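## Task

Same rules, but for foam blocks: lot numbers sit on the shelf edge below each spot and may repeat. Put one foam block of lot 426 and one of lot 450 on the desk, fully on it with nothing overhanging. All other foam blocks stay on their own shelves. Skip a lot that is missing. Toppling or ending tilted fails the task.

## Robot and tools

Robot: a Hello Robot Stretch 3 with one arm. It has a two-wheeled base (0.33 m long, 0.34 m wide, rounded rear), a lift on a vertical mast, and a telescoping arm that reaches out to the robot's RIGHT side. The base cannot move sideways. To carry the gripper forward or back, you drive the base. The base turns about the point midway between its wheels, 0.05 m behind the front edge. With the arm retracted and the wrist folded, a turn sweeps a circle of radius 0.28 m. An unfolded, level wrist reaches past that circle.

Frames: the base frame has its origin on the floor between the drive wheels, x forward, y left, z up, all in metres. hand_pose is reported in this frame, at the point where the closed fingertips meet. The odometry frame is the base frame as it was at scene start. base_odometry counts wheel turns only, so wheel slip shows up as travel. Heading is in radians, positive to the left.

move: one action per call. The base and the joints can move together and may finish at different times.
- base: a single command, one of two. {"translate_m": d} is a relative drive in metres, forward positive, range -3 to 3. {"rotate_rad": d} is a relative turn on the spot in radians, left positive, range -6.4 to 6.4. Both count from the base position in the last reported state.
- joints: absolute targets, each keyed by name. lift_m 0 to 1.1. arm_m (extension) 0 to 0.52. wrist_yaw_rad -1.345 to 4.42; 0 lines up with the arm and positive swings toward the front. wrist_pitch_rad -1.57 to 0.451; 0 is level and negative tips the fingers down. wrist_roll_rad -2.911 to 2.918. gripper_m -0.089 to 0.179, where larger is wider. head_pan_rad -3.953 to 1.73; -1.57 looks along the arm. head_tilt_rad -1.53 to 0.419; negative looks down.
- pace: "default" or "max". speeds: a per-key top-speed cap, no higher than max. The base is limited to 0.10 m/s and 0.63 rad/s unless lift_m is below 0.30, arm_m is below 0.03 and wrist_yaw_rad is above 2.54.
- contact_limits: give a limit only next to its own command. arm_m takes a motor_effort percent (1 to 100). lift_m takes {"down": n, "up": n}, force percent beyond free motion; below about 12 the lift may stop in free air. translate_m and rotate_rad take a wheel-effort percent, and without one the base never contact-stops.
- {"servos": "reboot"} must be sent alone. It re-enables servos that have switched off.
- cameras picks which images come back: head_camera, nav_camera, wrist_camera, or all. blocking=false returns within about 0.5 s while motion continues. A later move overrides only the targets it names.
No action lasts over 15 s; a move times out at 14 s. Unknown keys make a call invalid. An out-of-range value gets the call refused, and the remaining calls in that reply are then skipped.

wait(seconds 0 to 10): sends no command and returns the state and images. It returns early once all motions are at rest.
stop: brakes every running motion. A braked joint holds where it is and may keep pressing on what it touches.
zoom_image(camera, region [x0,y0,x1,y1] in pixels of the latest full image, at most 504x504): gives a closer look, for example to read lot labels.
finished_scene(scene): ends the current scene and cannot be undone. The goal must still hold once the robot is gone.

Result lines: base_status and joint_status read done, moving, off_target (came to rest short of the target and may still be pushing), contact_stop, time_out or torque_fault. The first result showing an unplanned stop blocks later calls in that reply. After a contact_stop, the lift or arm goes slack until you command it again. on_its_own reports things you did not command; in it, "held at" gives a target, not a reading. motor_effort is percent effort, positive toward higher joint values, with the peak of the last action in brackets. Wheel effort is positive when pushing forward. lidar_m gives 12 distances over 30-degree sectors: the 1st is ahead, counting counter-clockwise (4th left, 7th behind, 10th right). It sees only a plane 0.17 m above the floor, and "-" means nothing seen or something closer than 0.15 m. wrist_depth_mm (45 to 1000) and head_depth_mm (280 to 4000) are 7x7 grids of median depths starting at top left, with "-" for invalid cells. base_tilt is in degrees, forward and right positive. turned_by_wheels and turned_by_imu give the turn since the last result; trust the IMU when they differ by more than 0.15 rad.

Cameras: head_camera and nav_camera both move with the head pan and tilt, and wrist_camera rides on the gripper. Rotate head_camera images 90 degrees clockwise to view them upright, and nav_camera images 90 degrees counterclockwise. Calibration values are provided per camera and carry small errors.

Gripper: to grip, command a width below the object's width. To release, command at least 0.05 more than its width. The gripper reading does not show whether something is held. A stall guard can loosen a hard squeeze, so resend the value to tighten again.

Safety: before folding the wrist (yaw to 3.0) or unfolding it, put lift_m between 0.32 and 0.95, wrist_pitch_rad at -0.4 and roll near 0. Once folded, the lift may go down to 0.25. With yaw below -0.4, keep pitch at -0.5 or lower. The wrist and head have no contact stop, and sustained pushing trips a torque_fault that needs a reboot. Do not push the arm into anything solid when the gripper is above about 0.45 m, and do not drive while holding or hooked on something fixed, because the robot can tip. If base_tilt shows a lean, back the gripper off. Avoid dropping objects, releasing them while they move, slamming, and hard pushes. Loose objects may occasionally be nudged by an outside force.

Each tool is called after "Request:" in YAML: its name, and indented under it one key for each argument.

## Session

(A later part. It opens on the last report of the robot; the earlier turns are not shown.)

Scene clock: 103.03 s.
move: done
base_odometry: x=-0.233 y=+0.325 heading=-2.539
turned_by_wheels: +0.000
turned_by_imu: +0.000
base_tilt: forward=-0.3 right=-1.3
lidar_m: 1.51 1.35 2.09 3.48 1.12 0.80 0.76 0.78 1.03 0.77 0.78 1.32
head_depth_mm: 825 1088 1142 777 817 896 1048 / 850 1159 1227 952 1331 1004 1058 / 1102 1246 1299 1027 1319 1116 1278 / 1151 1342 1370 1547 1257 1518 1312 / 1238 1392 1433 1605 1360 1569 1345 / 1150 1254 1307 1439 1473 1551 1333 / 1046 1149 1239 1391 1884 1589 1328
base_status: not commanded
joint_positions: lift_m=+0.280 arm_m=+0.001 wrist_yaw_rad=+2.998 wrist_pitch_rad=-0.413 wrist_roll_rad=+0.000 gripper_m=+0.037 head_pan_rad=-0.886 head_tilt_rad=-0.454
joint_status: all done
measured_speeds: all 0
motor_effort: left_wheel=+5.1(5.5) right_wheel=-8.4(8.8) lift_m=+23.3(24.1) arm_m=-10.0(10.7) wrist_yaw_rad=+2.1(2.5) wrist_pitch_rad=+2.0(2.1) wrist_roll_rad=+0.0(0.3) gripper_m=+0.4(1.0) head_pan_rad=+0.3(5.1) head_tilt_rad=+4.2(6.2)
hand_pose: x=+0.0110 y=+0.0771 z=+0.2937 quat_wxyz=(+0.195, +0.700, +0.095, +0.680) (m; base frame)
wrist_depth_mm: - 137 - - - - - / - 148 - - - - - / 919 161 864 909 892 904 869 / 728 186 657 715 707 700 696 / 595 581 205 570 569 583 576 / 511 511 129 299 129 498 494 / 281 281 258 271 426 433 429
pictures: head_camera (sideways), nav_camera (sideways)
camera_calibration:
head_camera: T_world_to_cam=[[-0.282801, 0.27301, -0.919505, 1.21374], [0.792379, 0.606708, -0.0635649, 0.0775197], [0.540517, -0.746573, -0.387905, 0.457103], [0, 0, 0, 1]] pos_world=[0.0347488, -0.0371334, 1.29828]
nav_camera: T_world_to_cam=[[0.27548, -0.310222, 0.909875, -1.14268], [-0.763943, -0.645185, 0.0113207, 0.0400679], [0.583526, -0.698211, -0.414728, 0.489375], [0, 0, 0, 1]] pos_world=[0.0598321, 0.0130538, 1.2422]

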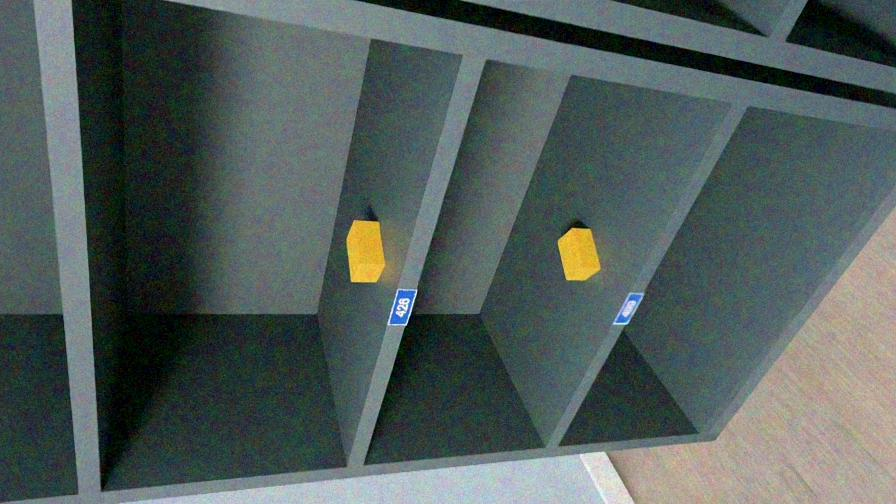

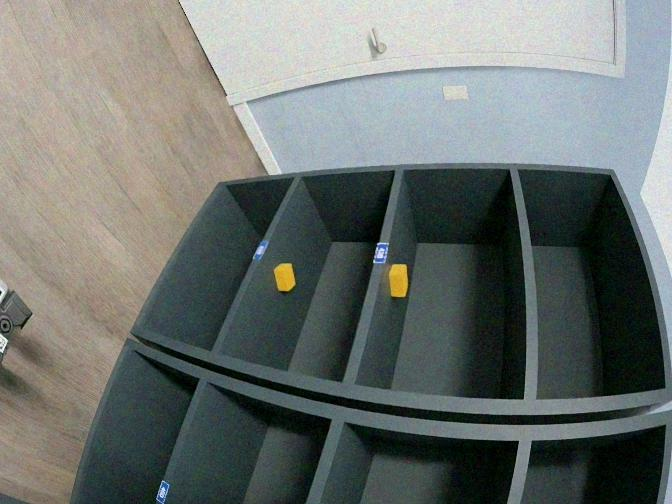

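Request:
move:
  base: {"translate_m": 0.66}
  joints: {"head_pan_rad": -1.57, "head_tilt_rad": -0.4}
  pace: "max"

Request:
zoom_image:
  camera: "head_camera"
  region: [330, 160, 580, 320]

Scene clock: 128.10 s.
move: done
base_odometry: x=-0.777 y=-0.049 heading=-2.539
turned_by_wheels: +0.000
turned_by_imu: +0.000
base_tilt: forward=-0.3 right=-1.2
lidar_m: 0.85 0.88 0.97 1.73 2.09 1.48 1.41 1.45 0.84 1.19 0.85 0.90
head_depth_mm: 940 979 1025 910 999 995 986 / 975 1066 1142 949 1291 1072 1235 / 971 1063 1128 939 1304 1059 1255 / 966 1054 1128 861 1302 1038 1255 / 954 1049 1114 859 1283 1032 1246 / 728 1042 1116 904 1272 1045 1243 / 755 1032 1107 889 1272 1040 1240
base_status: done
joint_positions: lift_m=+0.280 arm_m=+0.001 wrist_yaw_rad=+2.998 wrist_pitch_rad=-0.413 wrist_roll_rad=+0.000 gripper_m=+0.037 head_pan_rad=-1.570 head_tilt_rad=-0.398
joint_status: all done
measured_speeds: all 0
motor_effort: left_wheel=-0.1(14.3) right_wheel=+4.8(11.5) lift_m=+25.7(30.0) arm_m=-5.8(8.2) wrist_yaw_rad=+2.1(2.9) wrist_pitch_rad=+2.0(2.1) wrist_roll_rad=+0.2(0.3) gripper_m=+0.4(1.1) head_pan_rad=+3.5(4.2) head_tilt_rad=+0.3(6.2)
hand_pose: x=+0.0110 y=+0.0771 z=+0.2937 quat_wxyz=(+0.195, +0.700, +0.095, +0.680) (m; base frame)
wrist_depth_mm: - 137 - - - - - / - 148 - - - - - / 943 161 869 912 878 889 876 / 724 185 668 716 711 707 700 / 610 578 205 566 569 574 576 / 517 507 129 301 129 494 490 / 284 282 259 273 423 432 433
pictures: head_camera (sideways), nav_camera (sideways), wrist_camera
camera_calibration:
head_camera: T_world_to_cam=[[-0.0463888, 0.338429, -0.939848, 1.23882], [0.997494, -0.0346228, -0.0617013, 0.0738172], [-0.0534217, -0.940355, -0.335975, 0.393198], [0, 0, 0, 1]] pos_world=[0.00484044, -0.046952, 1.30096]
nav_camera: T_world_to_cam=[[0.0171616, -0.363067, 0.931605, -1.16943], [-0.999799, -0.0159201, 0.0122134, 0.0404242], [0.0103969, -0.931627, -0.363267, 0.425982], [0, 0, 0, 1]] pos_world=[0.0560565, -0.027082, 1.2437]
wrist_camera: T_world_to_cam=[[0.993964, -0.106778, -0.0251812, 0.0113288], [-0.082069, -0.571388, -0.816566, 0.317313], [0.0728029, 0.813704, -0.576702, 0.272012], [0, 0, 0, 1]] pos_world=[-0.00502211, -0.0388188, 0.416262]

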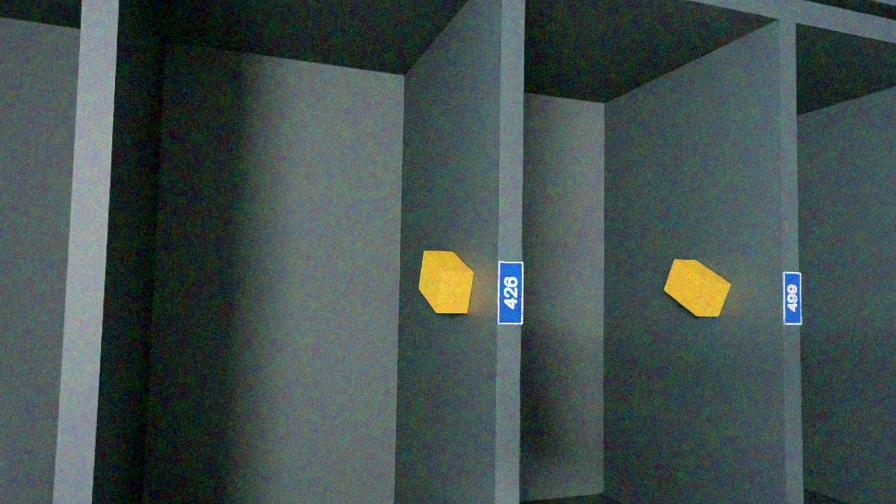

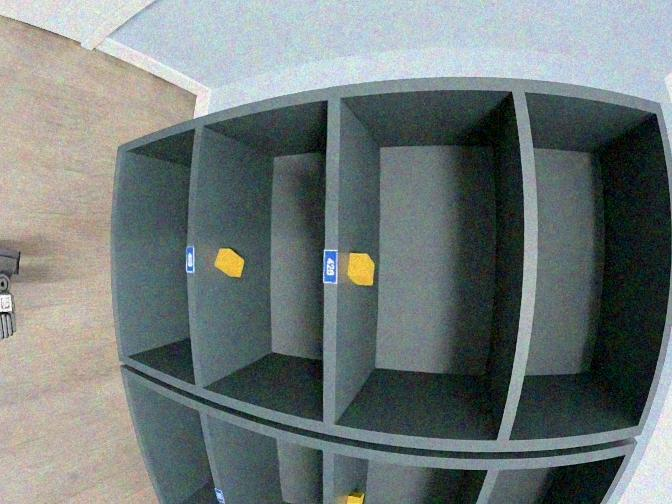

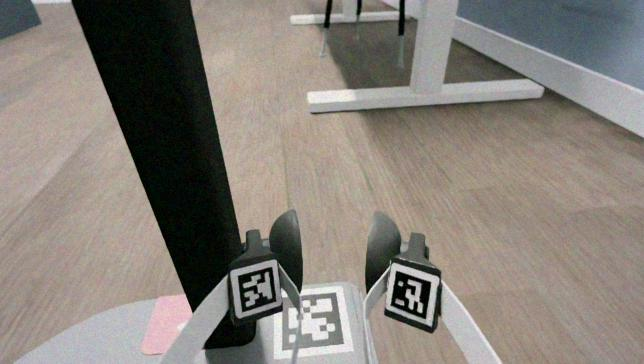

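Scaled by 2.016 from the camera's 896x504 image, which has a finer 1280x720 frame.

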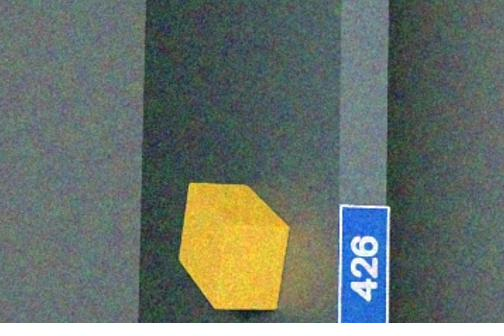

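Request:
move:
  base: {"translate_m": 0.135}
  joints: {"lift_m": 0.9, "wrist_pitch_rad": -0.4}
  pace: "max"
  cameras: []

Request:
move:
  joints: {"wrist_yaw_rad": -0.34, "gripper_m": 0.179}
  pace: "max"
  cameras: []

Request:
move:
  joints: {"wrist_pitch_rad": -0.1, "lift_m": 0.955, "arm_m": 0.15}
  pace: "max"
  cameras: ["wrist_camera", "nav_camera"]

Scene clock: 161.83 s.
move: done
base_odometry: x=-0.888 y=-0.125 heading=-2.539
turned_by_wheels: +0.000
turned_by_imu: +0.000
base_tilt: forward=-0.3 right=-1.2
lidar_m: 0.72 0.74 0.94 0.93 2.28 1.62 1.54 1.59 0.91 1.18 0.79 0.76
head_depth_mm: 981 1068 1142 959 1267 1073 1236 / 970 1061 1137 945 1307 1065 1273 / 969 1054 1135 867 1296 1030 1252 / 965 1049 1123 920 1291 1050 1251 / 713 1045 1110 910 1288 1050 1249 / 739 1040 1112 897 1265 1038 1240 / 761 968 981 853 1009 965 966
base_status: done
joint_positions: lift_m=+0.900 arm_m=+0.001 wrist_yaw_rad=+2.998 wrist_pitch_rad=-0.414 wrist_roll_rad=+0.000 gripper_m=+0.037 head_pan_rad=-1.570 head_tilt_rad=-0.400
joint_status: all done
measured_speeds: all 0
motor_effort: left_wheel=+4.2(11.4) right_wheel=+3.2(12.6) lift_m=+27.2(33.0) arm_m=-1.8(4.4) wrist_yaw_rad=+1.1(2.8) wrist_pitch_rad=+2.1(4.5) wrist_roll_rad=+0.0(0.3) gripper_m=+0.4(0.9) head_pan_rad=+3.2(4.2) head_tilt_rad=-3.5(4.8)
hand_pose: x=+0.0110 y=+0.0770 z=+0.9135 quat_wxyz=(+0.195, +0.700, +0.096, +0.680) (m; base frame)
wrist_depth_mm: - 137 - - - - - / - 148 - - - - - / - 161 - - - - - / - 183 - - - - - / - - 205 - - - - / - - 129 - 129 - - / - - 263 - - - -
pictures: none
No camera images: "cameras" was empty.

Scene clock: 163.80 s.
move: done
base_odometry: x=-0.888 y=-0.125 heading=-2.539
turned_by_wheels: +0.000
turned_by_imu: +0.000
base_tilt: forward=-0.3 right=-1.1
lidar_m: 0.72 0.74 0.94 0.93 2.28 1.62 1.54 1.59 0.91 1.18 0.78 0.76
head_depth_mm: 979 1067 1140 960 1262 1076 1236 / 974 1062 1132 953 1310 1062 930 / 970 1057 1124 866 1302 1033 920 / 963 1048 1123 921 1283 1048 917 / 712 1046 1116 910 1277 1047 1244 / 737 1036 1116 898 1271 1042 1240 / 763 972 979 852 1007 964 966
base_status: not commanded
joint_positions: lift_m=+0.900 arm_m=+0.001 wrist_yaw_rad=-0.337 wrist_pitch_rad=-0.414 wrist_roll_rad=+0.000 gripper_m=+0.179 head_pan_rad=-1.570 head_tilt_rad=-0.400
joint_status: all done
measured_speeds: all 0
motor_effort: left_wheel=+3.9(4.4) right_wheel=+2.1(4.1) lift_m=+23.8(26.6) arm_m=-0.1(1.7) wrist_yaw_rad=-3.1(6.5) wrist_pitch_rad=+2.1(2.2) wrist_roll_rad=+0.0(0.3) gripper_m=+0.3(83.9) head_pan_rad=+2.3(3.4) head_tilt_rad=-4.1(4.9)
hand_pose: x=-0.0959 y=-0.3577 z=+0.9135 quat_wxyz=(+0.658, +0.028, -0.706, -0.260) (m; base frame)
wrist_depth_mm: - - - - - - - / - - - - - - - / - - - - - - - / - - - - 870 - - / - 142 - - - - - / - 140 - - - - - / - - - - - - 105
pictures: none
No camera images: "cameras" was empty.

Scene clock: 165.30 s.
move: done
base_odometry: x=-0.888 y=-0.125 heading=-2.539
turned_by_wheels: +0.000
turned_by_imu: +0.000
base_tilt: forward=-0.3 right=-1.3
lidar_m: 0.72 0.74 0.94 0.93 2.28 1.62 1.54 1.59 0.91 1.18 0.79 0.76
head_depth_mm: 979 1068 1144 959 289 1034 1233 / 976 1060 1137 945 - - 1268 / 968 1055 1127 864 360 - 1288 / 961 1048 1123 919 759 290 1248 / 716 1041 1116 909 1285 1050 1245 / 741 1042 1106 897 1271 1040 1241 / 765 968 982 853 1006 960 970
base_status: not commanded
joint_positions: lift_m=+0.955 arm_m=+0.150 wrist_yaw_rad=-0.337 wrist_pitch_rad=-0.122 wrist_roll_rad=+0.000 gripper_m=+0.179 head_pan_rad=-1.570 head_tilt_rad=-0.400
joint_status: all done
measured_speeds: all 0
motor_effort: left_wheel=+3.9(4.4) right_wheel=+2.6(3.6) lift_m=+29.1(32.2) arm_m=+11.7(14.3) wrist_yaw_rad=-2.9(3.6) wrist_pitch_rad=+3.6(6.1) wrist_roll_rad=+0.2(0.4) gripper_m=+0.5(1.2) head_pan_rad=+2.2(3.3) head_tilt_rad=-3.2(4.4)
hand_pose: x=-0.1047 y=-0.5322 z=+1.0385 quat_wxyz=(+0.689, -0.076, -0.703, -0.161) (m; base frame)
wrist_depth_mm: - - - - - - - / - - - - 848 - - / - - - - - - - / - - - - - - - / - 142 - - - - - / - 126 - - 950 - - / - - - - - - 105
pictures: nav_camera (sideways), wrist_camera
camera_calibration:
nav_camera: T_world_to_cam=[[0.0174091, -0.365356, 0.930705, -1.16834], [-0.999788, -0.0165976, 0.0121858, 0.0404451], [0.0109953, -0.93072, -0.365568, 0.428927], [0, 0, 0, 1]] pos_world=[0.05606, -0.026977, 1.24369]
wrist_camera: T_world_to_cam=[[-0.956819, 0.290375, -0.013437, 0.0748748], [0.104626, 0.30089, -0.947902, 1.18806], [-0.271204, -0.908376, -0.318278, -0.0150451], [0, 0, 0, 1]] pos_world=[-0.0567405, -0.392884, 1.12238]

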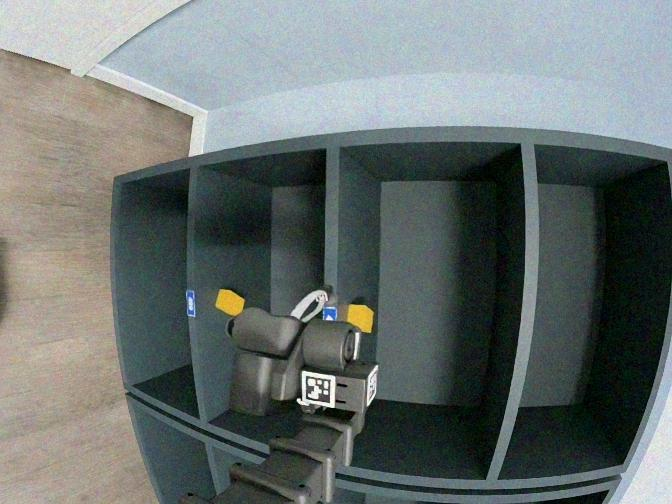

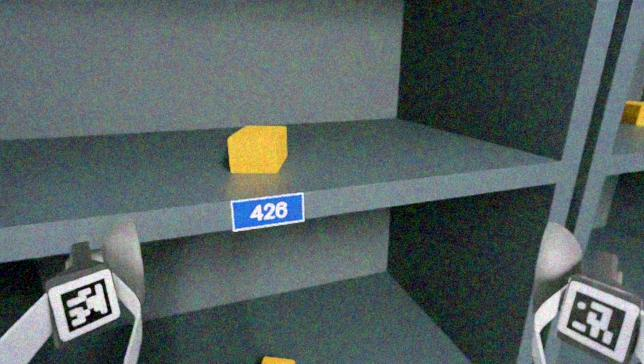

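Request:
move:
  joints: {"arm_m": 0.38, "lift_m": 0.952}
  contact_limits: {"arm_m": 35}
  speeds: {"arm_m": 0.25}
  cameras: ["wrist_camera"]

Scene clock: 182.03 s.
move: done
base_odometry: x=-0.888 y=-0.125 heading=-2.539
turned_by_wheels: +0.000
turned_by_imu: +0.000
base_tilt: forward=-0.2 right=-1.1
lidar_m: 0.72 0.74 0.94 0.93 2.28 1.62 1.55 1.58 0.91 1.18 0.78 0.76
head_depth_mm: 974 1071 1142 955 293 1033 1235 / 972 1061 1132 406 1256 1068 1264 / 967 1054 1132 485 1301 1034 1260 / 962 1048 1119 752 1284 1044 1251 / 719 1042 1114 910 1283 1045 1249 / 742 1035 1113 896 1273 1041 1243 / 768 966 981 857 1010 965 967
base_status: not commanded
joint_positions: lift_m=+0.952 arm_m=+0.380 wrist_yaw_rad=-0.337 wrist_pitch_rad=-0.122 wrist_roll_rad=+0.000 gripper_m=+0.179 head_pan_rad=-1.570 head_tilt_rad=-0.400
joint_status: all done
measured_speeds: all 0
motor_effort: left_wheel=+3.7(4.4) right_wheel=+3.3(3.9) lift_m=+26.3(30.7) arm_m=+12.0(14.3) wrist_yaw_rad=-3.3(4.2) wrist_pitch_rad=+3.7(3.8) wrist_roll_rad=+0.1(0.3) gripper_m=+0.9(1.0) head_pan_rad=+2.2(3.0) head_tilt_rad=-1.1(2.8)
contact_limits: arm_m 35 (drawing in: default 31, maximum 55; extending or still: default 39, maximum 69)
hand_pose: x=-0.1047 y=-0.7622 z=+1.0355 quat_wxyz=(+0.689, -0.076, -0.703, -0.161) (m; base frame)
wrist_depth_mm: - - - - - - - / - - - - - - - / - - - - - - - / - - - - - - - / - 142 - - - - - / - 126 - - - - - / 118 165 163 164 167 - 105
pictures: wrist_camera
camera_calibration:
wrist_camera: T_world_to_cam=[[-0.956819, 0.290375, -0.013437, 0.141621], [0.104626, 0.30089, -0.947902, 1.25442], [-0.271204, -0.908376, -0.318278, -0.224927], [0, 0, 0, 1]] pos_world=[-0.0567405, -0.622884, 1.11938]

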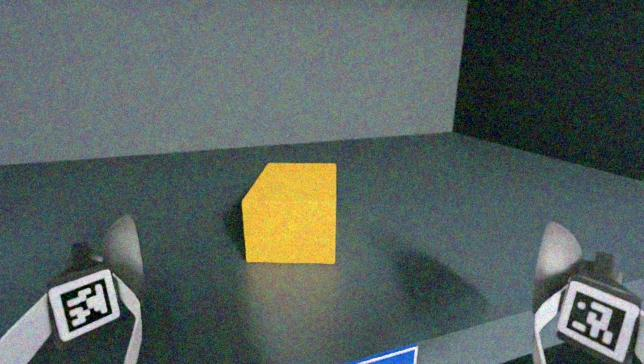

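Request:
move:
  joints: {"arm_m": 0.487}
  contact_limits: {"arm_m": 35}
  cameras: ["wrist_camera"]

Request:
move:
  joints: {"gripper_m": 0.03}
  cameras: []

Request:
move:
  joints: {"gripper_m": 0.005}
  cameras: ["wrist_camera"]

Request:
move:
  joints: {"lift_m": 1.01}
  cameras: ["wrist_camera"]

Scene clock: 193.63 s.
move: done
base_odometry: x=-0.888 y=-0.125 heading=-2.539
turned_by_wheels: +0.000
turned_by_imu: +0.000
base_tilt: forward=-0.3 right=-1.1
lidar_m: 0.72 0.74 0.94 0.93 2.28 1.62 1.54 1.59 0.91 1.18 0.79 0.76
head_depth_mm: 976 1063 1146 959 303 1034 1231 / 973 1060 1135 446 1262 1065 1257 / 963 1054 1122 581 1298 1035 1258 / 959 1051 1124 609 1288 1048 1259 / 719 1040 1116 907 1276 1051 1243 / 741 1038 1110 895 1273 1040 1242 / 767 968 979 858 1007 964 964
base_status: not commanded
joint_positions: lift_m=+0.952 arm_m=+0.487 wrist_yaw_rad=-0.337 wrist_pitch_rad=-0.122 wrist_roll_rad=+0.000 gripper_m=+0.179 head_pan_rad=-1.570 head_tilt_rad=-0.400
joint_status: all done
measured_speeds: all 0
motor_effort: left_wheel=+3.8(4.4) right_wheel=+2.7(3.7) lift_m=+28.6(29.9) arm_m=+13.0(14.1) wrist_yaw_rad=-3.3(3.9) wrist_pitch_rad=+3.7(3.8) wrist_roll_rad=+0.0(0.3) gripper_m=+1.0(1.1) head_pan_rad=+2.3(2.4) head_tilt_rad=+0.0(1.3)
contact_limits: arm_m 35 (drawing in: default 31, maximum 55; extending or still: default 39, maximum 69)
hand_pose: x=-0.1047 y=-0.8692 z=+1.0356 quat_wxyz=(+0.689, -0.076, -0.703, -0.161) (m; base frame)
wrist_depth_mm: - - - - - 516 - / - - - - - 548 - / - - - - - - - / - - - - - - - / - 142 - 166 - - - / - 126 - 135 142 - - / 118 164 163 128 126 163 107
pictures: wrist_camera
camera_calibration:
wrist_camera: T_world_to_cam=[[-0.956819, 0.290375, -0.013437, 0.172691], [0.104626, 0.30089, -0.947902, 1.28662], [-0.271204, -0.908376, -0.318278, -0.322123], [0, 0, 0, 1]] pos_world=[-0.0567405, -0.729884, 1.11938]

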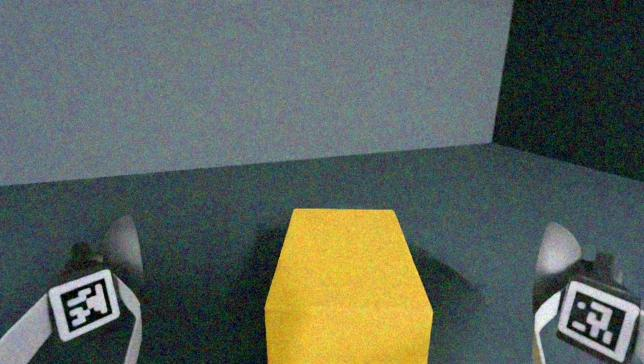

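Scene clock: 195.67 s.
move: done
base_odometry: x=-0.888 y=-0.125 heading=-2.539
turned_by_wheels: +0.000
turned_by_imu: +0.000
base_tilt: forward=-0.3 right=-1.1
lidar_m: 0.72 0.74 0.94 0.93 2.28 1.62 1.55 1.59 0.91 1.18 0.79 0.76
head_depth_mm: 974 1067 1143 958 303 1029 1232 / 974 1065 1135 446 1256 1068 1266 / 969 1053 1113 580 1298 1035 1258 / 963 1054 1128 610 1293 1052 1254 / 717 1044 1112 912 1278 1048 1243 / 741 1039 1113 891 1276 1040 1241 / 767 968 984 857 1008 961 964
base_status: not commanded
joint_positions: lift_m=+0.952 arm_m=+0.487 wrist_yaw_rad=-0.338 wrist_pitch_rad=-0.117 wrist_roll_rad=+0.000 gripper_m=+0.031 head_pan_rad=-1.570 head_tilt_rad=-0.400
joint_status: all done
measured_speeds: all 0
motor_effort: left_wheel=+3.6(4.5) right_wheel=+2.8(3.8) lift_m=+26.6(29.4) arm_m=+13.0(13.3) wrist_yaw_rad=-2.8(4.1) wrist_pitch_rad=+2.7(3.7) wrist_roll_rad=+0.1(0.3) gripper_m=-10.7(82.7) head_pan_rad=+1.3(2.2) head_tilt_rad=+1.0(1.4)
contact_limits: arm_m 35 (drawing in: default 31, maximum 55; extending or still: default 39, maximum 69)
hand_pose: x=-0.1049 y=-0.8694 z=+1.0368 quat_wxyz=(+0.689, -0.078, -0.702, -0.160) (m; base frame)
wrist_depth_mm: - - - - - 520 - / - - - - - 548 - / - - - - - - - / - - - - - - - / - - 153 169 154 - - / - - 128 137 126 - - / 165 98 159 130 129 159 165
pictures: none
No camera images: "cameras" was empty.

Scene clock: 196.43 s.
move: done
base_odometry: x=-0.888 y=-0.125 heading=-2.539
turned_by_wheels: +0.000
turned_by_imu: +0.000
base_tilt: forward=-0.4 right=-1.2
lidar_m: 0.72 0.74 0.93 0.93 2.28 1.62 1.55 1.59 0.91 1.18 0.79 0.76
head_depth_mm: 977 1068 1141 957 304 1028 1235 / 972 1061 1138 445 1256 1060 1270 / 967 1058 1118 581 1297 1032 1259 / 962 1046 1119 608 1282 1052 1257 / 719 1038 1114 907 1283 1047 1244 / 739 1036 1102 896 1266 1043 1241 / 767 967 978 857 1006 967 964
base_status: not commanded
joint_positions: lift_m=+0.952 arm_m=+0.487 wrist_yaw_rad=-0.338 wrist_pitch_rad=-0.117 wrist_roll_rad=+0.000 gripper_m=+0.006 head_pan_rad=-1.570 head_tilt_rad=-0.400
joint_status: all done
measured_speeds: all 0
motor_effort: left_wheel=+4.1(4.3) right_wheel=+2.9(3.4) lift_m=+25.7(27.3) arm_m=+12.3(13.3) wrist_yaw_rad=-1.6(3.0) wrist_pitch_rad=+2.7(2.7) wrist_roll_rad=+0.2(0.4) gripper_m=-19.6(91.6) head_pan_rad=+1.5(2.0) head_tilt_rad=+0.7(1.7)
contact_limits: arm_m 35 (drawing in: default 31, maximum 55; extending or still: default 39, maximum 69)
hand_pose: x=-0.1049 y=-0.8694 z=+1.0369 quat_wxyz=(+0.689, -0.078, -0.702, -0.160) (m; base frame)
wrist_depth_mm: - - - - - 523 - / - - - - - 553 - / - - - - - - - / - - - - - - - / - - 153 169 155 - - / - - 128 138 128 - - / 166 96 159 130 130 165 166
pictures: wrist_camera
camera_calibration:
wrist_camera: T_world_to_cam=[[-0.956719, 0.29071, -0.0132582, 0.172815], [0.103141, 0.296129, -0.949563, 1.28534], [-0.272121, -0.909832, -0.313297, -0.328536], [0, 0, 0, 1]] pos_world=[-0.0566384, -0.72978, 1.11988]

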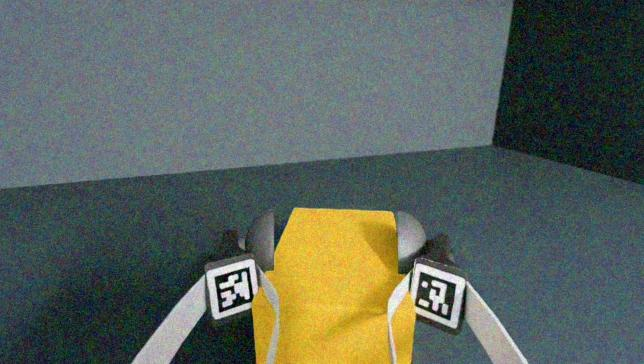

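Scene clock: 197.80 s.
move: done
base_odometry: x=-0.888 y=-0.125 heading=-2.539
turned_by_wheels: +0.000
turned_by_imu: +0.000
base_tilt: forward=-0.6 right=-1.2
lidar_m: 0.72 0.74 0.93 0.93 2.28 1.62 1.54 1.59 0.91 1.18 0.79 0.76
head_depth_mm: 978 1072 1131 - 1314 1074 1237 / 971 1061 1104 761 1299 1066 1257 / 964 1055 576 796 1299 1030 1256 / 961 1050 1101 755 1292 1042 1252 / 718 1040 1117 907 1281 1047 1248 / 741 1039 1108 893 1272 1040 1239 / 766 970 982 858 1010 969 968
base_status: not commanded
joint_positions: lift_m=+1.010 arm_m=+0.487 wrist_yaw_rad=-0.338 wrist_pitch_rad=-0.117 wrist_roll_rad=+0.000 gripper_m=+0.006 head_pan_rad=-1.570 head_tilt_rad=-0.400
joint_status: all done
measured_speeds: all 0
motor_effort: left_wheel=+3.8(4.4) right_wheel=+2.2(3.5) lift_m=+29.1(33.1) arm_m=+12.3(13.5) wrist_yaw_rad=-2.1(3.8) wrist_pitch_rad=+2.8(2.8) wrist_roll_rad=-0.1(0.3) gripper_m=-19.8(20.2) head_pan_rad=+1.5(2.0) head_tilt_rad=+1.3(2.1)
contact_limits: arm_m 35 (drawing in: default 31, maximum 55; extending or still: default 39, maximum 69)
hand_pose: x=-0.1049 y=-0.8694 z=+1.0948 quat_wxyz=(+0.689, -0.077, -0.702, -0.160) (m; base frame)
wrist_depth_mm: - - - - - 519 - / - - - - - 551 - / - - - - - 578 - / - - - - - - - / - - 153 168 154 - - / - - 128 138 126 - - / - - - 131 126 - -
pictures: wrist_camera
camera_calibration:
wrist_camera: T_world_to_cam=[[-0.956702, 0.290764, -0.0133211, 0.173698], [0.103327, 0.29648, -0.949433, 1.34053], [-0.272111, -0.909701, -0.313686, -0.309809], [0, 0, 0, 1]] pos_world=[-0.0566386, -0.72978, 1.17788]

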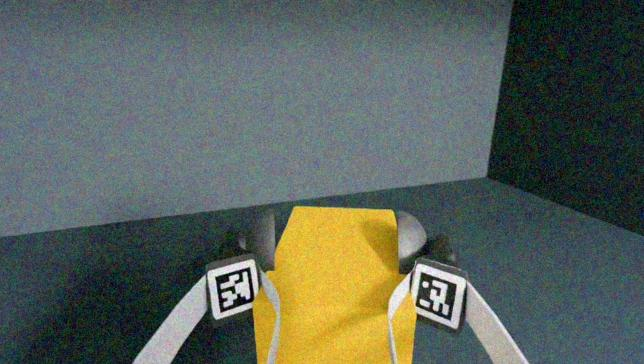

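Request:
move:
  joints: {"arm_m": 0.0, "head_pan_rad": 0.3, "head_tilt_rad": -0.5}
  speeds: {"arm_m": 0.25}
  cameras: ["wrist_camera", "nav_camera"]

Scene clock: 210.33 s.
move: done
base_odometry: x=-0.888 y=-0.125 heading=-2.539
turned_by_wheels: +0.000
turned_by_imu: +0.000
base_tilt: forward=-0.4 right=-1.1
lidar_m: 0.72 0.74 0.94 0.93 2.28 1.62 1.55 1.59 0.91 1.18 0.79 0.76
head_depth_mm: 553 594 640 695 763 844 941 / 566 608 659 718 788 877 984 / 580 625 678 741 816 913 1024 / 596 644 700 764 842 943 1067 / 612 659 721 793 878 983 1124 / 625 677 738 814 902 1027 1180 / 641 701 776 873 973 1101 1225
base_status: not commanded
joint_positions: lift_m=+1.010 arm_m=+0.001 wrist_yaw_rad=-0.338 wrist_pitch_rad=-0.118 wrist_roll_rad=+0.000 gripper_m=+0.006 head_pan_rad=+0.301 head_tilt_rad=-0.500
joint_status: all done
measured_speeds: all 0
motor_effort: left_wheel=+3.8(4.4) right_wheel=+3.0(3.5) lift_m=+29.3(30.1) arm_m=-11.7(14.3) wrist_yaw_rad=-3.0(3.6) wrist_pitch_rad=+2.8(2.9) wrist_roll_rad=+0.0(0.3) gripper_m=-19.5(20.3) head_pan_rad=-3.0(4.8) head_tilt_rad=-4.6(9.9)
hand_pose: x=-0.1049 y=-0.3829 z=+1.0947 quat_wxyz=(+0.689, -0.077, -0.702, -0.160) (m; base frame)
wrist_depth_mm: - - - - - - - / - - - - - - - / - - - - - - - / - - - - - - - / - - 153 169 154 - - / - - 127 138 126 - - / - - - 131 127 122 -
pictures: nav_camera (sideways), wrist_camera
camera_calibration:
nav_camera: T_world_to_cam=[[0.430522, 0.151312, 0.889806, -1.11746], [0.312147, -0.949976, 0.0105156, 0.0345801], [0.846885, 0.273223, -0.456218, 0.541841], [0, 0, 0, 1]] pos_world=[0.0114203, 0.0538923, 1.24116]
wrist_camera: T_world_to_cam=[[-0.956728, 0.290682, -0.0132584, 0.0320795], [0.103332, 0.2968, -0.949332, 1.1963], [-0.272018, -0.909623, -0.313994, 0.133028], [0, 0, 0, 1]] pos_world=[-0.0567387, -0.24338, 1.17788]

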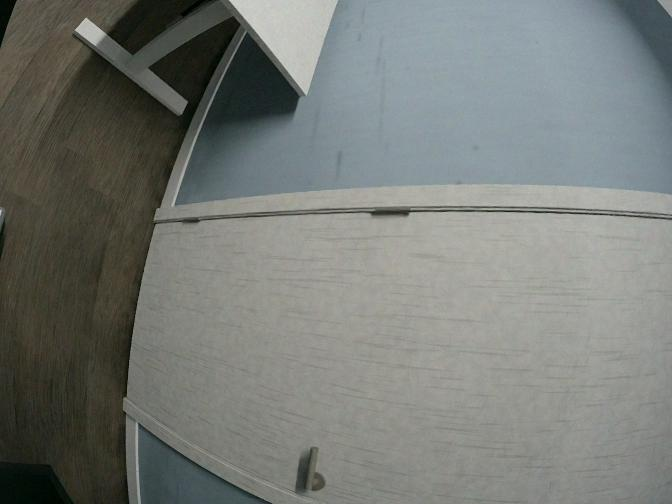

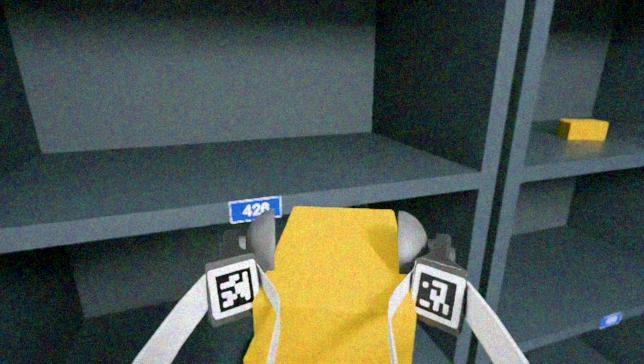

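Request:
move:
  base: {"translate_m": -0.36}
  joints: {"lift_m": 0.85, "wrist_yaw_rad": 0.0}
  cameras: []

Request:
move:
  base: {"rotate_rad": 1.6}
  joints: {"head_pan_rad": -0.9, "head_tilt_rad": -0.5, "lift_m": 0.8}
  cameras: ["nav_camera", "wrist_camera"]

Scene clock: 238.63 s.
move: done
base_odometry: x=-0.591 y=+0.079 heading=-2.539
turned_by_wheels: +0.000
turned_by_imu: +0.000
base_tilt: forward=-0.4 right=-1.3
lidar_m: 1.08 1.11 1.07 1.50 1.76 1.24 1.19 1.22 0.79 0.77 0.99 1.13
head_depth_mm: 844 902 981 1060 1163 1293 1315 / 865 930 1001 1097 1201 1331 1320 / 882 956 1034 1128 1249 1388 1300 / 908 983 1068 1165 1289 1435 1304 / 929 1007 1103 1211 1338 1477 1300 / 973 1052 1154 1266 1408 1530 1295 / 997 1090 1185 1314 1477 1566 1278
base_status: done
joint_positions: lift_m=+0.850 arm_m=+0.001 wrist_yaw_rad=-0.003 wrist_pitch_rad=-0.118 wrist_roll_rad=+0.000 gripper_m=+0.006 head_pan_rad=+0.300 head_tilt_rad=-0.500
joint_status: all done
measured_speeds: all 0
motor_effort: left_wheel=-2.9(10.0) right_wheel=-9.4(11.7) lift_m=+24.7(27.4) arm_m=+1.5(6.7) wrist_yaw_rad=+1.8(6.3) wrist_pitch_rad=+2.9(3.0) wrist_roll_rad=-0.1(0.3) gripper_m=-19.5(20.3) head_pan_rad=-3.1(3.6) head_tilt_rad=-3.6(5.3)
hand_pose: x=-0.0222 y=-0.3972 z=+0.9346 quat_wxyz=(+0.706, +0.041, -0.706, -0.043) (m; base frame)
wrist_depth_mm: - - - - 851 - - / - 483 - - - - - / - - - - - - - / - - - - - - - / - - 159 169 154 - - / - - 128 137 125 - - / - - 131 131 126 - -
pictures: none
No camera images: "cameras" was empty.

Scene clock: 242.27 s.
move: done
base_odometry: x=-0.591 y=+0.079 heading=-0.939
turned_by_wheels: +1.600
turned_by_imu: +1.574
base_tilt: forward=-0.3 right=-1.2
lidar_m: 3.50 1.73 1.24 1.19 1.23 0.77 0.77 0.98 1.13 1.08 1.11 1.07
head_depth_mm: 916 966 1024 1099 1184 1287 1325 / 984 1054 1124 1205 1286 1405 1319 / 1054 1127 1210 1309 1434 1520 1313 / 1129 1213 1313 1425 1566 1590 1303 / 1214 1315 1437 1410 1753 1599 1302 / 1330 1450 1581 1301 1819 1447 1290 / 1449 1588 1755 1294 1216 1523 1286
base_status: done
joint_positions: lift_m=+0.800 arm_m=+0.001 wrist_yaw_rad=-0.003 wrist_pitch_rad=-0.118 wrist_roll_rad=+0.000 gripper_m=+0.006 head_pan_rad=-0.901 head_tilt_rad=-0.500
joint_status: all done
measured_speeds: all 0
motor_effort: left_wheel=-8.9(12.9) right_wheel=+8.5(12.7) lift_m=+28.6(30.1) arm_m=-0.5(4.3) wrist_yaw_rad=+2.2(3.0) wrist_pitch_rad=+3.0(3.1) wrist_roll_rad=-0.2(0.3) gripper_m=-20.1(20.3) head_pan_rad=+3.6(5.2) head_tilt_rad=-4.2(6.7)
hand_pose: x=-0.0221 y=-0.3972 z=+0.8845 quat_wxyz=(+0.706, +0.041, -0.706, -0.043) (m; base frame)
wrist_depth_mm: - - - - - 749 - / - - - - - 773 - / - - - - - 815 - / - - - - - 862 - / - - 153 168 154 910 - / - - 128 138 126 933 - / - - 133 131 128 - -
pictures: nav_camera (sideways), wrist_camera
camera_calibration:
nav_camera: T_world_to_cam=[[0.296598, -0.346934, 0.889756, -1.1166], [-0.77319, -0.634088, 0.0104967, 0.0411759], [0.560542, -0.691064, -0.456315, 0.543678], [0, 0, 0, 1]] pos_world=[0.0582624, 0.0144397, 1.24116]
wrist_camera: T_world_to_cam=[[-0.999096, -0.0403664, -0.0133288, -0.0196388], [-0.0000587435, 0.314857, -0.949139, 0.997138], [0.04251, -0.948281, -0.314574, 0.0687208], [0, 0, 0, 1]] pos_world=[-0.0224838, -0.249582, 0.967779]

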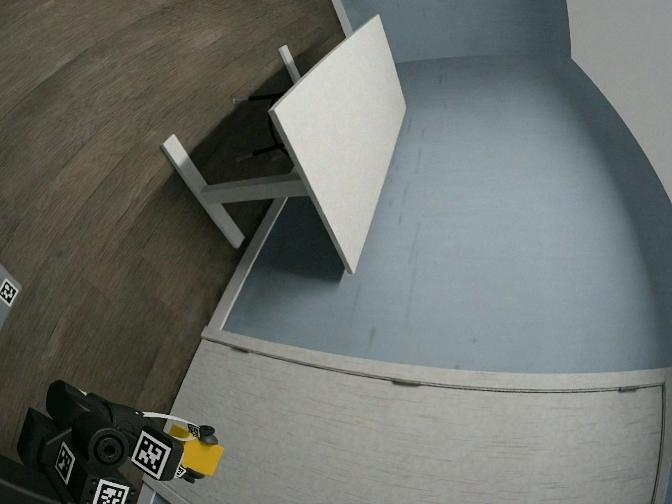

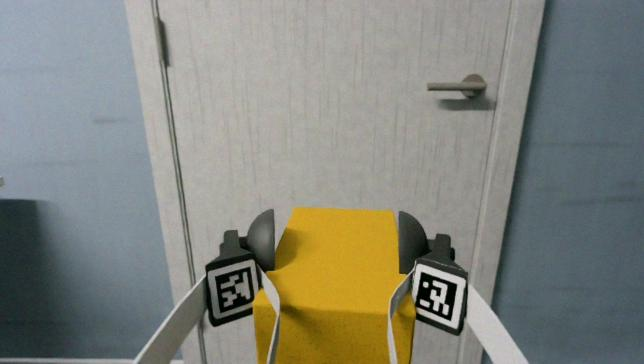

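Request:
move:
  base: {"rotate_rad": 0.09}
  cameras: []

Request:
move:
  base: {"translate_m": 1.08}
  cameras: []

Request:
move:
  base: {"rotate_rad": -0.1}
  joints: {"head_pan_rad": -1.1}
  cameras: ["nav_camera", "wrist_camera"]

Scene clock: 259.20 s.
move: done
base_odometry: x=-0.591 y=+0.079 heading=-0.850
turned_by_wheels: +0.090
turned_by_imu: +0.088
base_tilt: forward=-0.2 right=-1.2
lidar_m: 3.49 1.58 1.21 1.19 1.26 0.76 0.97 0.99 1.10 1.08 1.13 1.07
head_depth_mm: 968 1019 1085 1133 1214 1310 1321 / 1039 1104 1179 1259 1364 1462 1313 / 1117 1202 1289 1381 1507 1569 1311 / 1220 1313 1408 1450 1698 1608 1300 / 1333 1450 1589 1320 1876 1553 1300 / 1475 1609 1754 1299 1257 1427 1293 / 1653 1824 1952 1285 1047 1576 1277
base_status: done
joint_positions: lift_m=+0.800 arm_m=+0.001 wrist_yaw_rad=-0.002 wrist_pitch_rad=-0.118 wrist_roll_rad=+0.000 gripper_m=+0.006 head_pan_rad=-0.900 head_tilt_rad=-0.500
joint_status: not commanded
measured_speeds: all 0
motor_effort: left_wheel=-8.4(12.9) right_wheel=+8.3(11.5) lift_m=+28.5(28.7) arm_m=-9.8(10.0) wrist_yaw_rad=+1.4(2.6) wrist_pitch_rad=+2.9(3.0) wrist_roll_rad=+0.2(0.3) gripper_m=-19.4(20.0) head_pan_rad=+3.0(3.9) head_tilt_rad=-3.3(4.5)
hand_pose: x=-0.0221 y=-0.3972 z=+0.8845 quat_wxyz=(+0.706, +0.041, -0.706, -0.043) (m; base frame)
wrist_depth_mm: - - - - - - 703 / - - - - - 748 - / - - - - - - - / - - - - - 818 - / - - 153 168 155 861 - / - - 128 138 126 894 - / - - 133 131 128 907 -
pictures: none
No camera images: "cameras" was empty.

Scene clock: 271.13 s.
move: done
base_odometry: x=+0.122 y=-0.733 heading=-0.850
turned_by_wheels: +0.000
turned_by_imu: +0.000
base_tilt: forward=-0.5 right=-1.1
lidar_m: 2.46 1.50 1.14 1.12 1.18 1.70 1.82 1.53 0.70 0.73 0.62 1.27
head_depth_mm: 1027 1088 1157 1215 955 732 596 / 1109 1173 1250 1304 946 725 591 / 1196 1275 1369 1345 940 721 604 / 1299 1396 1496 1337 932 720 1068 / 1418 1533 1674 1319 923 741 1296 / 1575 1716 1918 1296 919 1488 1289 / 1766 1946 2185 1287 991 1578 1286
base_status: done
joint_positions: lift_m=+0.800 arm_m=+0.001 wrist_yaw_rad=-0.002 wrist_pitch_rad=-0.118 wrist_roll_rad=+0.000 gripper_m=+0.006 head_pan_rad=-0.900 head_tilt_rad=-0.500
joint_status: not commanded
measured_speeds: all 0
motor_effort: left_wheel=+4.1(10.1) right_wheel=+5.6(13.9) lift_m=+24.9(28.6) arm_m=-8.2(12.8) wrist_yaw_rad=+3.5(3.6) wrist_pitch_rad=+2.9(3.0) wrist_roll_rad=+0.0(0.3) gripper_m=-19.6(20.4) head_pan_rad=+3.0(3.9) head_tilt_rad=-3.0(4.4)
hand_pose: x=-0.0221 y=-0.3972 z=+0.8845 quat_wxyz=(+0.706, +0.041, -0.706, -0.043) (m; base frame)
wrist_depth_mm: - - - - - - - / - - - - - - - / - - - - - - - / - - - - - - - / - - 153 168 154 - - / - - 128 138 126 - - / - - - 131 126 - -
pictures: none
No camera images: "cameras" was empty.

Scene clock: 272.17 s.
move: done
base_odometry: x=+0.122 y=-0.733 heading=-0.950
turned_by_wheels: -0.100
turned_by_imu: -0.098
base_tilt: forward=-0.2 right=-1.2
lidar_m: 2.46 1.64 1.17 1.12 1.15 1.54 1.82 1.69 1.22 0.70 0.62 1.27
head_depth_mm: 937 997 1071 1157 955 733 438 / 966 1040 1123 1199 949 727 590 / 1012 1085 1173 1250 939 723 589 / 1058 1142 1241 1283 933 718 587 / 1112 1202 1306 1317 923 714 615 / 1165 1268 1382 1309 918 708 1194 / 1224 1336 1472 1301 914 707 1259
base_status: done
joint_positions: lift_m=+0.800 arm_m=+0.001 wrist_yaw_rad=-0.002 wrist_pitch_rad=-0.118 wrist_roll_rad=+0.000 gripper_m=+0.006 head_pan_rad=-1.100 head_tilt_rad=-0.500
joint_status: all done
measured_speeds: all 0
motor_effort: left_wheel=+6.9(12.1) right_wheel=-9.3(11.9) lift_m=+24.6(25.6) arm_m=-8.3(8.8) wrist_yaw_rad=+0.8(3.5) wrist_pitch_rad=+2.9(3.0) wrist_roll_rad=+0.0(0.3) gripper_m=-20.0(20.3) head_pan_rad=-3.3(4.1) head_tilt_rad=-2.5(3.2)
hand_pose: x=-0.0221 y=-0.3972 z=+0.8845 quat_wxyz=(+0.706, +0.041, -0.706, -0.043) (m; base frame)
wrist_depth_mm: - - - - - - - / - - - - - - - / - - - - - - - / - - - - - - - / - - 153 168 154 - - / - - 128 138 126 122 - / - - - 131 126 - -
pictures: nav_camera (sideways), wrist_camera
camera_calibration:
nav_camera: T_world_to_cam=[[0.222185, -0.398708, 0.889756, -1.11615], [-0.883264, -0.468758, 0.0105086, 0.041898], [0.41289, -0.788224, -0.456316, 0.544563], [0, 0, 0, 1]] pos_world=[0.0601543, 0.00385836, 1.24116]
wrist_camera: T_world_to_cam=[[-0.999092, -0.0404614, -0.0133595, -0.0196329], [-0.0000595835, 0.314856, -0.949139, 0.997138], [0.0426098, -0.948276, -0.314573, 0.0687229], [0, 0, 0, 1]] pos_world=[-0.022484, -0.249582, 0.967779]

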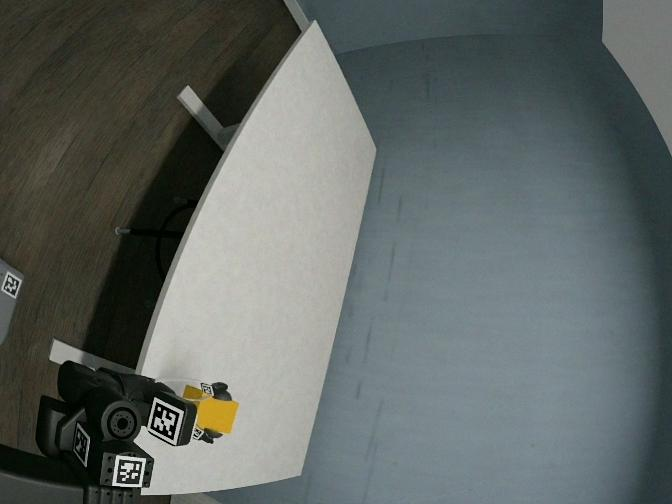

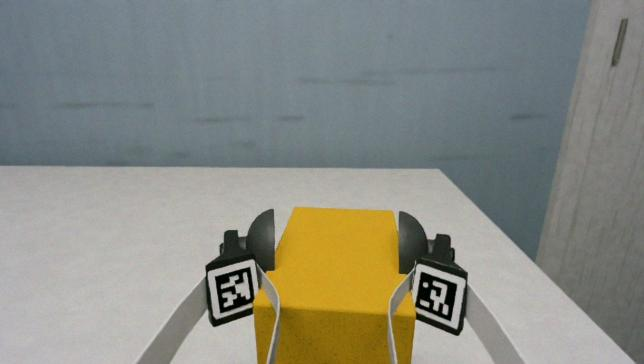

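Request:
move:
  joints: {"arm_m": 0.2, "lift_m": 0.705}
  cameras: []

Request:
move:
  joints: {"lift_m": 0.682}
  speeds: {"lift_m": 0.03}
  cameras: []

Request:
move:
  joints: {"lift_m": 0.675}
  speeds: {"lift_m": 0.03}
  cameras: ["wrist_camera"]

Scene clock: 282.27 s.
move: done
base_odometry: x=+0.122 y=-0.733 heading=-0.950
turned_by_wheels: +0.000
turned_by_imu: +0.000
base_tilt: forward=-0.3 right=-1.1
lidar_m: 2.46 1.65 1.17 1.12 1.15 1.54 1.82 1.69 1.22 0.70 0.62 1.27
head_depth_mm: 937 1003 1071 1157 958 685 475 / 969 1043 1119 1195 949 728 591 / 1009 1086 1177 1248 940 724 588 / 1059 1141 1233 1290 932 718 586 / 1112 1195 1306 1321 923 713 616 / 1165 1269 1388 1302 922 709 1193 / 1221 1330 1465 1290 913 706 1262
base_status: not commanded
joint_positions: lift_m=+0.705 arm_m=+0.200 wrist_yaw_rad=-0.002 wrist_pitch_rad=-0.119 wrist_roll_rad=+0.000 gripper_m=+0.006 head_pan_rad=-1.100 head_tilt_rad=-0.500
joint_status: all done
measured_speeds: all 0
motor_effort: left_wheel=+6.8(7.4) right_wheel=-9.5(10.2) lift_m=+24.4(27.6) arm_m=+12.4(14.8) wrist_yaw_rad=+2.2(2.4) wrist_pitch_rad=+3.0(3.1) wrist_roll_rad=-0.1(0.4) gripper_m=-19.9(20.1) head_pan_rad=-2.7(3.6) head_tilt_rad=-2.1(3.0)
hand_pose: x=-0.0221 y=-0.5966 z=+0.7895 quat_wxyz=(+0.706, +0.041, -0.706, -0.043) (m; base frame)
wrist_depth_mm: - - - - - - - / - - - - - - - / - - - - - - - / - - - - - - - / - - 153 169 154 - - / - - 128 138 126 - - / - - - 131 126 - -
pictures: none
No camera images: "cameras" was empty.

Scene clock: 283.47 s.
move: done
base_odometry: x=+0.122 y=-0.733 heading=-0.950
turned_by_wheels: +0.000
turned_by_imu: +0.000
base_tilt: forward=-0.2 right=-1.3
lidar_m: 2.46 1.64 1.17 1.12 1.15 1.53 1.82 1.69 1.22 0.70 0.62 1.27
head_depth_mm: 935 997 1069 1151 955 684 485 / 971 1039 1120 1202 944 727 593 / 1011 1089 1172 1256 939 723 589 / 1058 1138 1236 1288 933 718 588 / 1108 1202 1307 1312 929 716 616 / 1167 1267 1388 1304 918 714 1198 / 1223 1339 1468 1289 917 705 1253
base_status: not commanded
joint_positions: lift_m=+0.682 arm_m=+0.200 wrist_yaw_rad=-0.002 wrist_pitch_rad=-0.119 wrist_roll_rad=+0.000 gripper_m=+0.006 head_pan_rad=-1.100 head_tilt_rad=-0.500
joint_status: all done
measured_speeds: all 0
motor_effort: left_wheel=+7.1(7.4) right_wheel=-9.4(9.9) lift_m=+24.4(26.1) arm_m=+11.0(12.9) wrist_yaw_rad=+1.6(2.9) wrist_pitch_rad=+2.9(3.0) wrist_roll_rad=+0.1(0.2) gripper_m=-19.4(20.1) head_pan_rad=-2.4(3.4) head_tilt_rad=-1.6(2.5)
hand_pose: x=-0.0221 y=-0.5966 z=+0.7665 quat_wxyz=(+0.706, +0.041, -0.706, -0.043) (m; base frame)
wrist_depth_mm: - - - - - - - / - - - - - - - / - - - - - - - / - - - - - - - / - - 153 168 155 - - / - - 128 137 126 - - / - - - 131 126 - -
pictures: none
No camera images: "cameras" was empty.

Scene clock: 284.13 s.
move: done
base_odometry: x=+0.122 y=-0.733 heading=-0.950
turned_by_wheels: +0.000
turned_by_imu: +0.000
base_tilt: forward=-0.4 right=-1.3
lidar_m: 2.46 1.65 1.17 1.12 1.15 1.53 1.82 1.69 1.22 0.70 0.62 1.26
head_depth_mm: 933 1000 1071 1156 955 688 487 / 972 1043 1119 1201 951 729 593 / 1019 1086 1176 1254 936 723 589 / 1062 1139 1239 1289 936 721 587 / 1106 1203 1306 1321 927 714 615 / 1165 1257 1383 1299 921 711 1198 / 1226 1327 1475 1293 909 707 1258
base_status: not commanded
joint_positions: lift_m=+0.675 arm_m=+0.200 wrist_yaw_rad=-0.002 wrist_pitch_rad=-0.096 wrist_roll_rad=+0.000 gripper_m=+0.006 head_pan_rad=-1.100 head_tilt_rad=-0.500
joint_status: all done
measured_speeds: all 0
motor_effort: left_wheel=+6.5(7.2) right_wheel=-9.5(9.7) lift_m=+20.3(25.2) arm_m=+9.7(10.8) wrist_yaw_rad=+1.8(2.9) wrist_pitch_rad=-1.1(3.0) wrist_roll_rad=-0.1(0.2) gripper_m=-19.8(20.0) head_pan_rad=-2.7(3.4) head_tilt_rad=-2.3(2.6)
hand_pose: x=-0.0221 y=-0.5977 z=+0.7651 quat_wxyz=(+0.707, +0.033, -0.706, -0.035) (m; base frame)
wrist_depth_mm: - - - - - - - / - - - - - - - / - - - - - - - / - - - - - - - / - - 153 182 154 - - / - - 128 137 126 - - / - - - 131 126 - -
pictures: wrist_camera
camera_calibration:
wrist_camera: T_world_to_cam=[[-0.999092, -0.0407746, -0.012371, -0.030287], [-0.000158911, 0.293894, -0.955838, 0.939472], [0.0426097, -0.954968, -0.293633, -0.17898], [0, 0, 0, 1]] pos_world=[-0.0224839, -0.44826, 0.845054]

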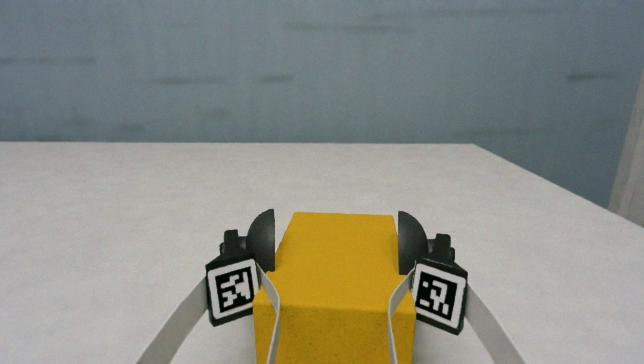

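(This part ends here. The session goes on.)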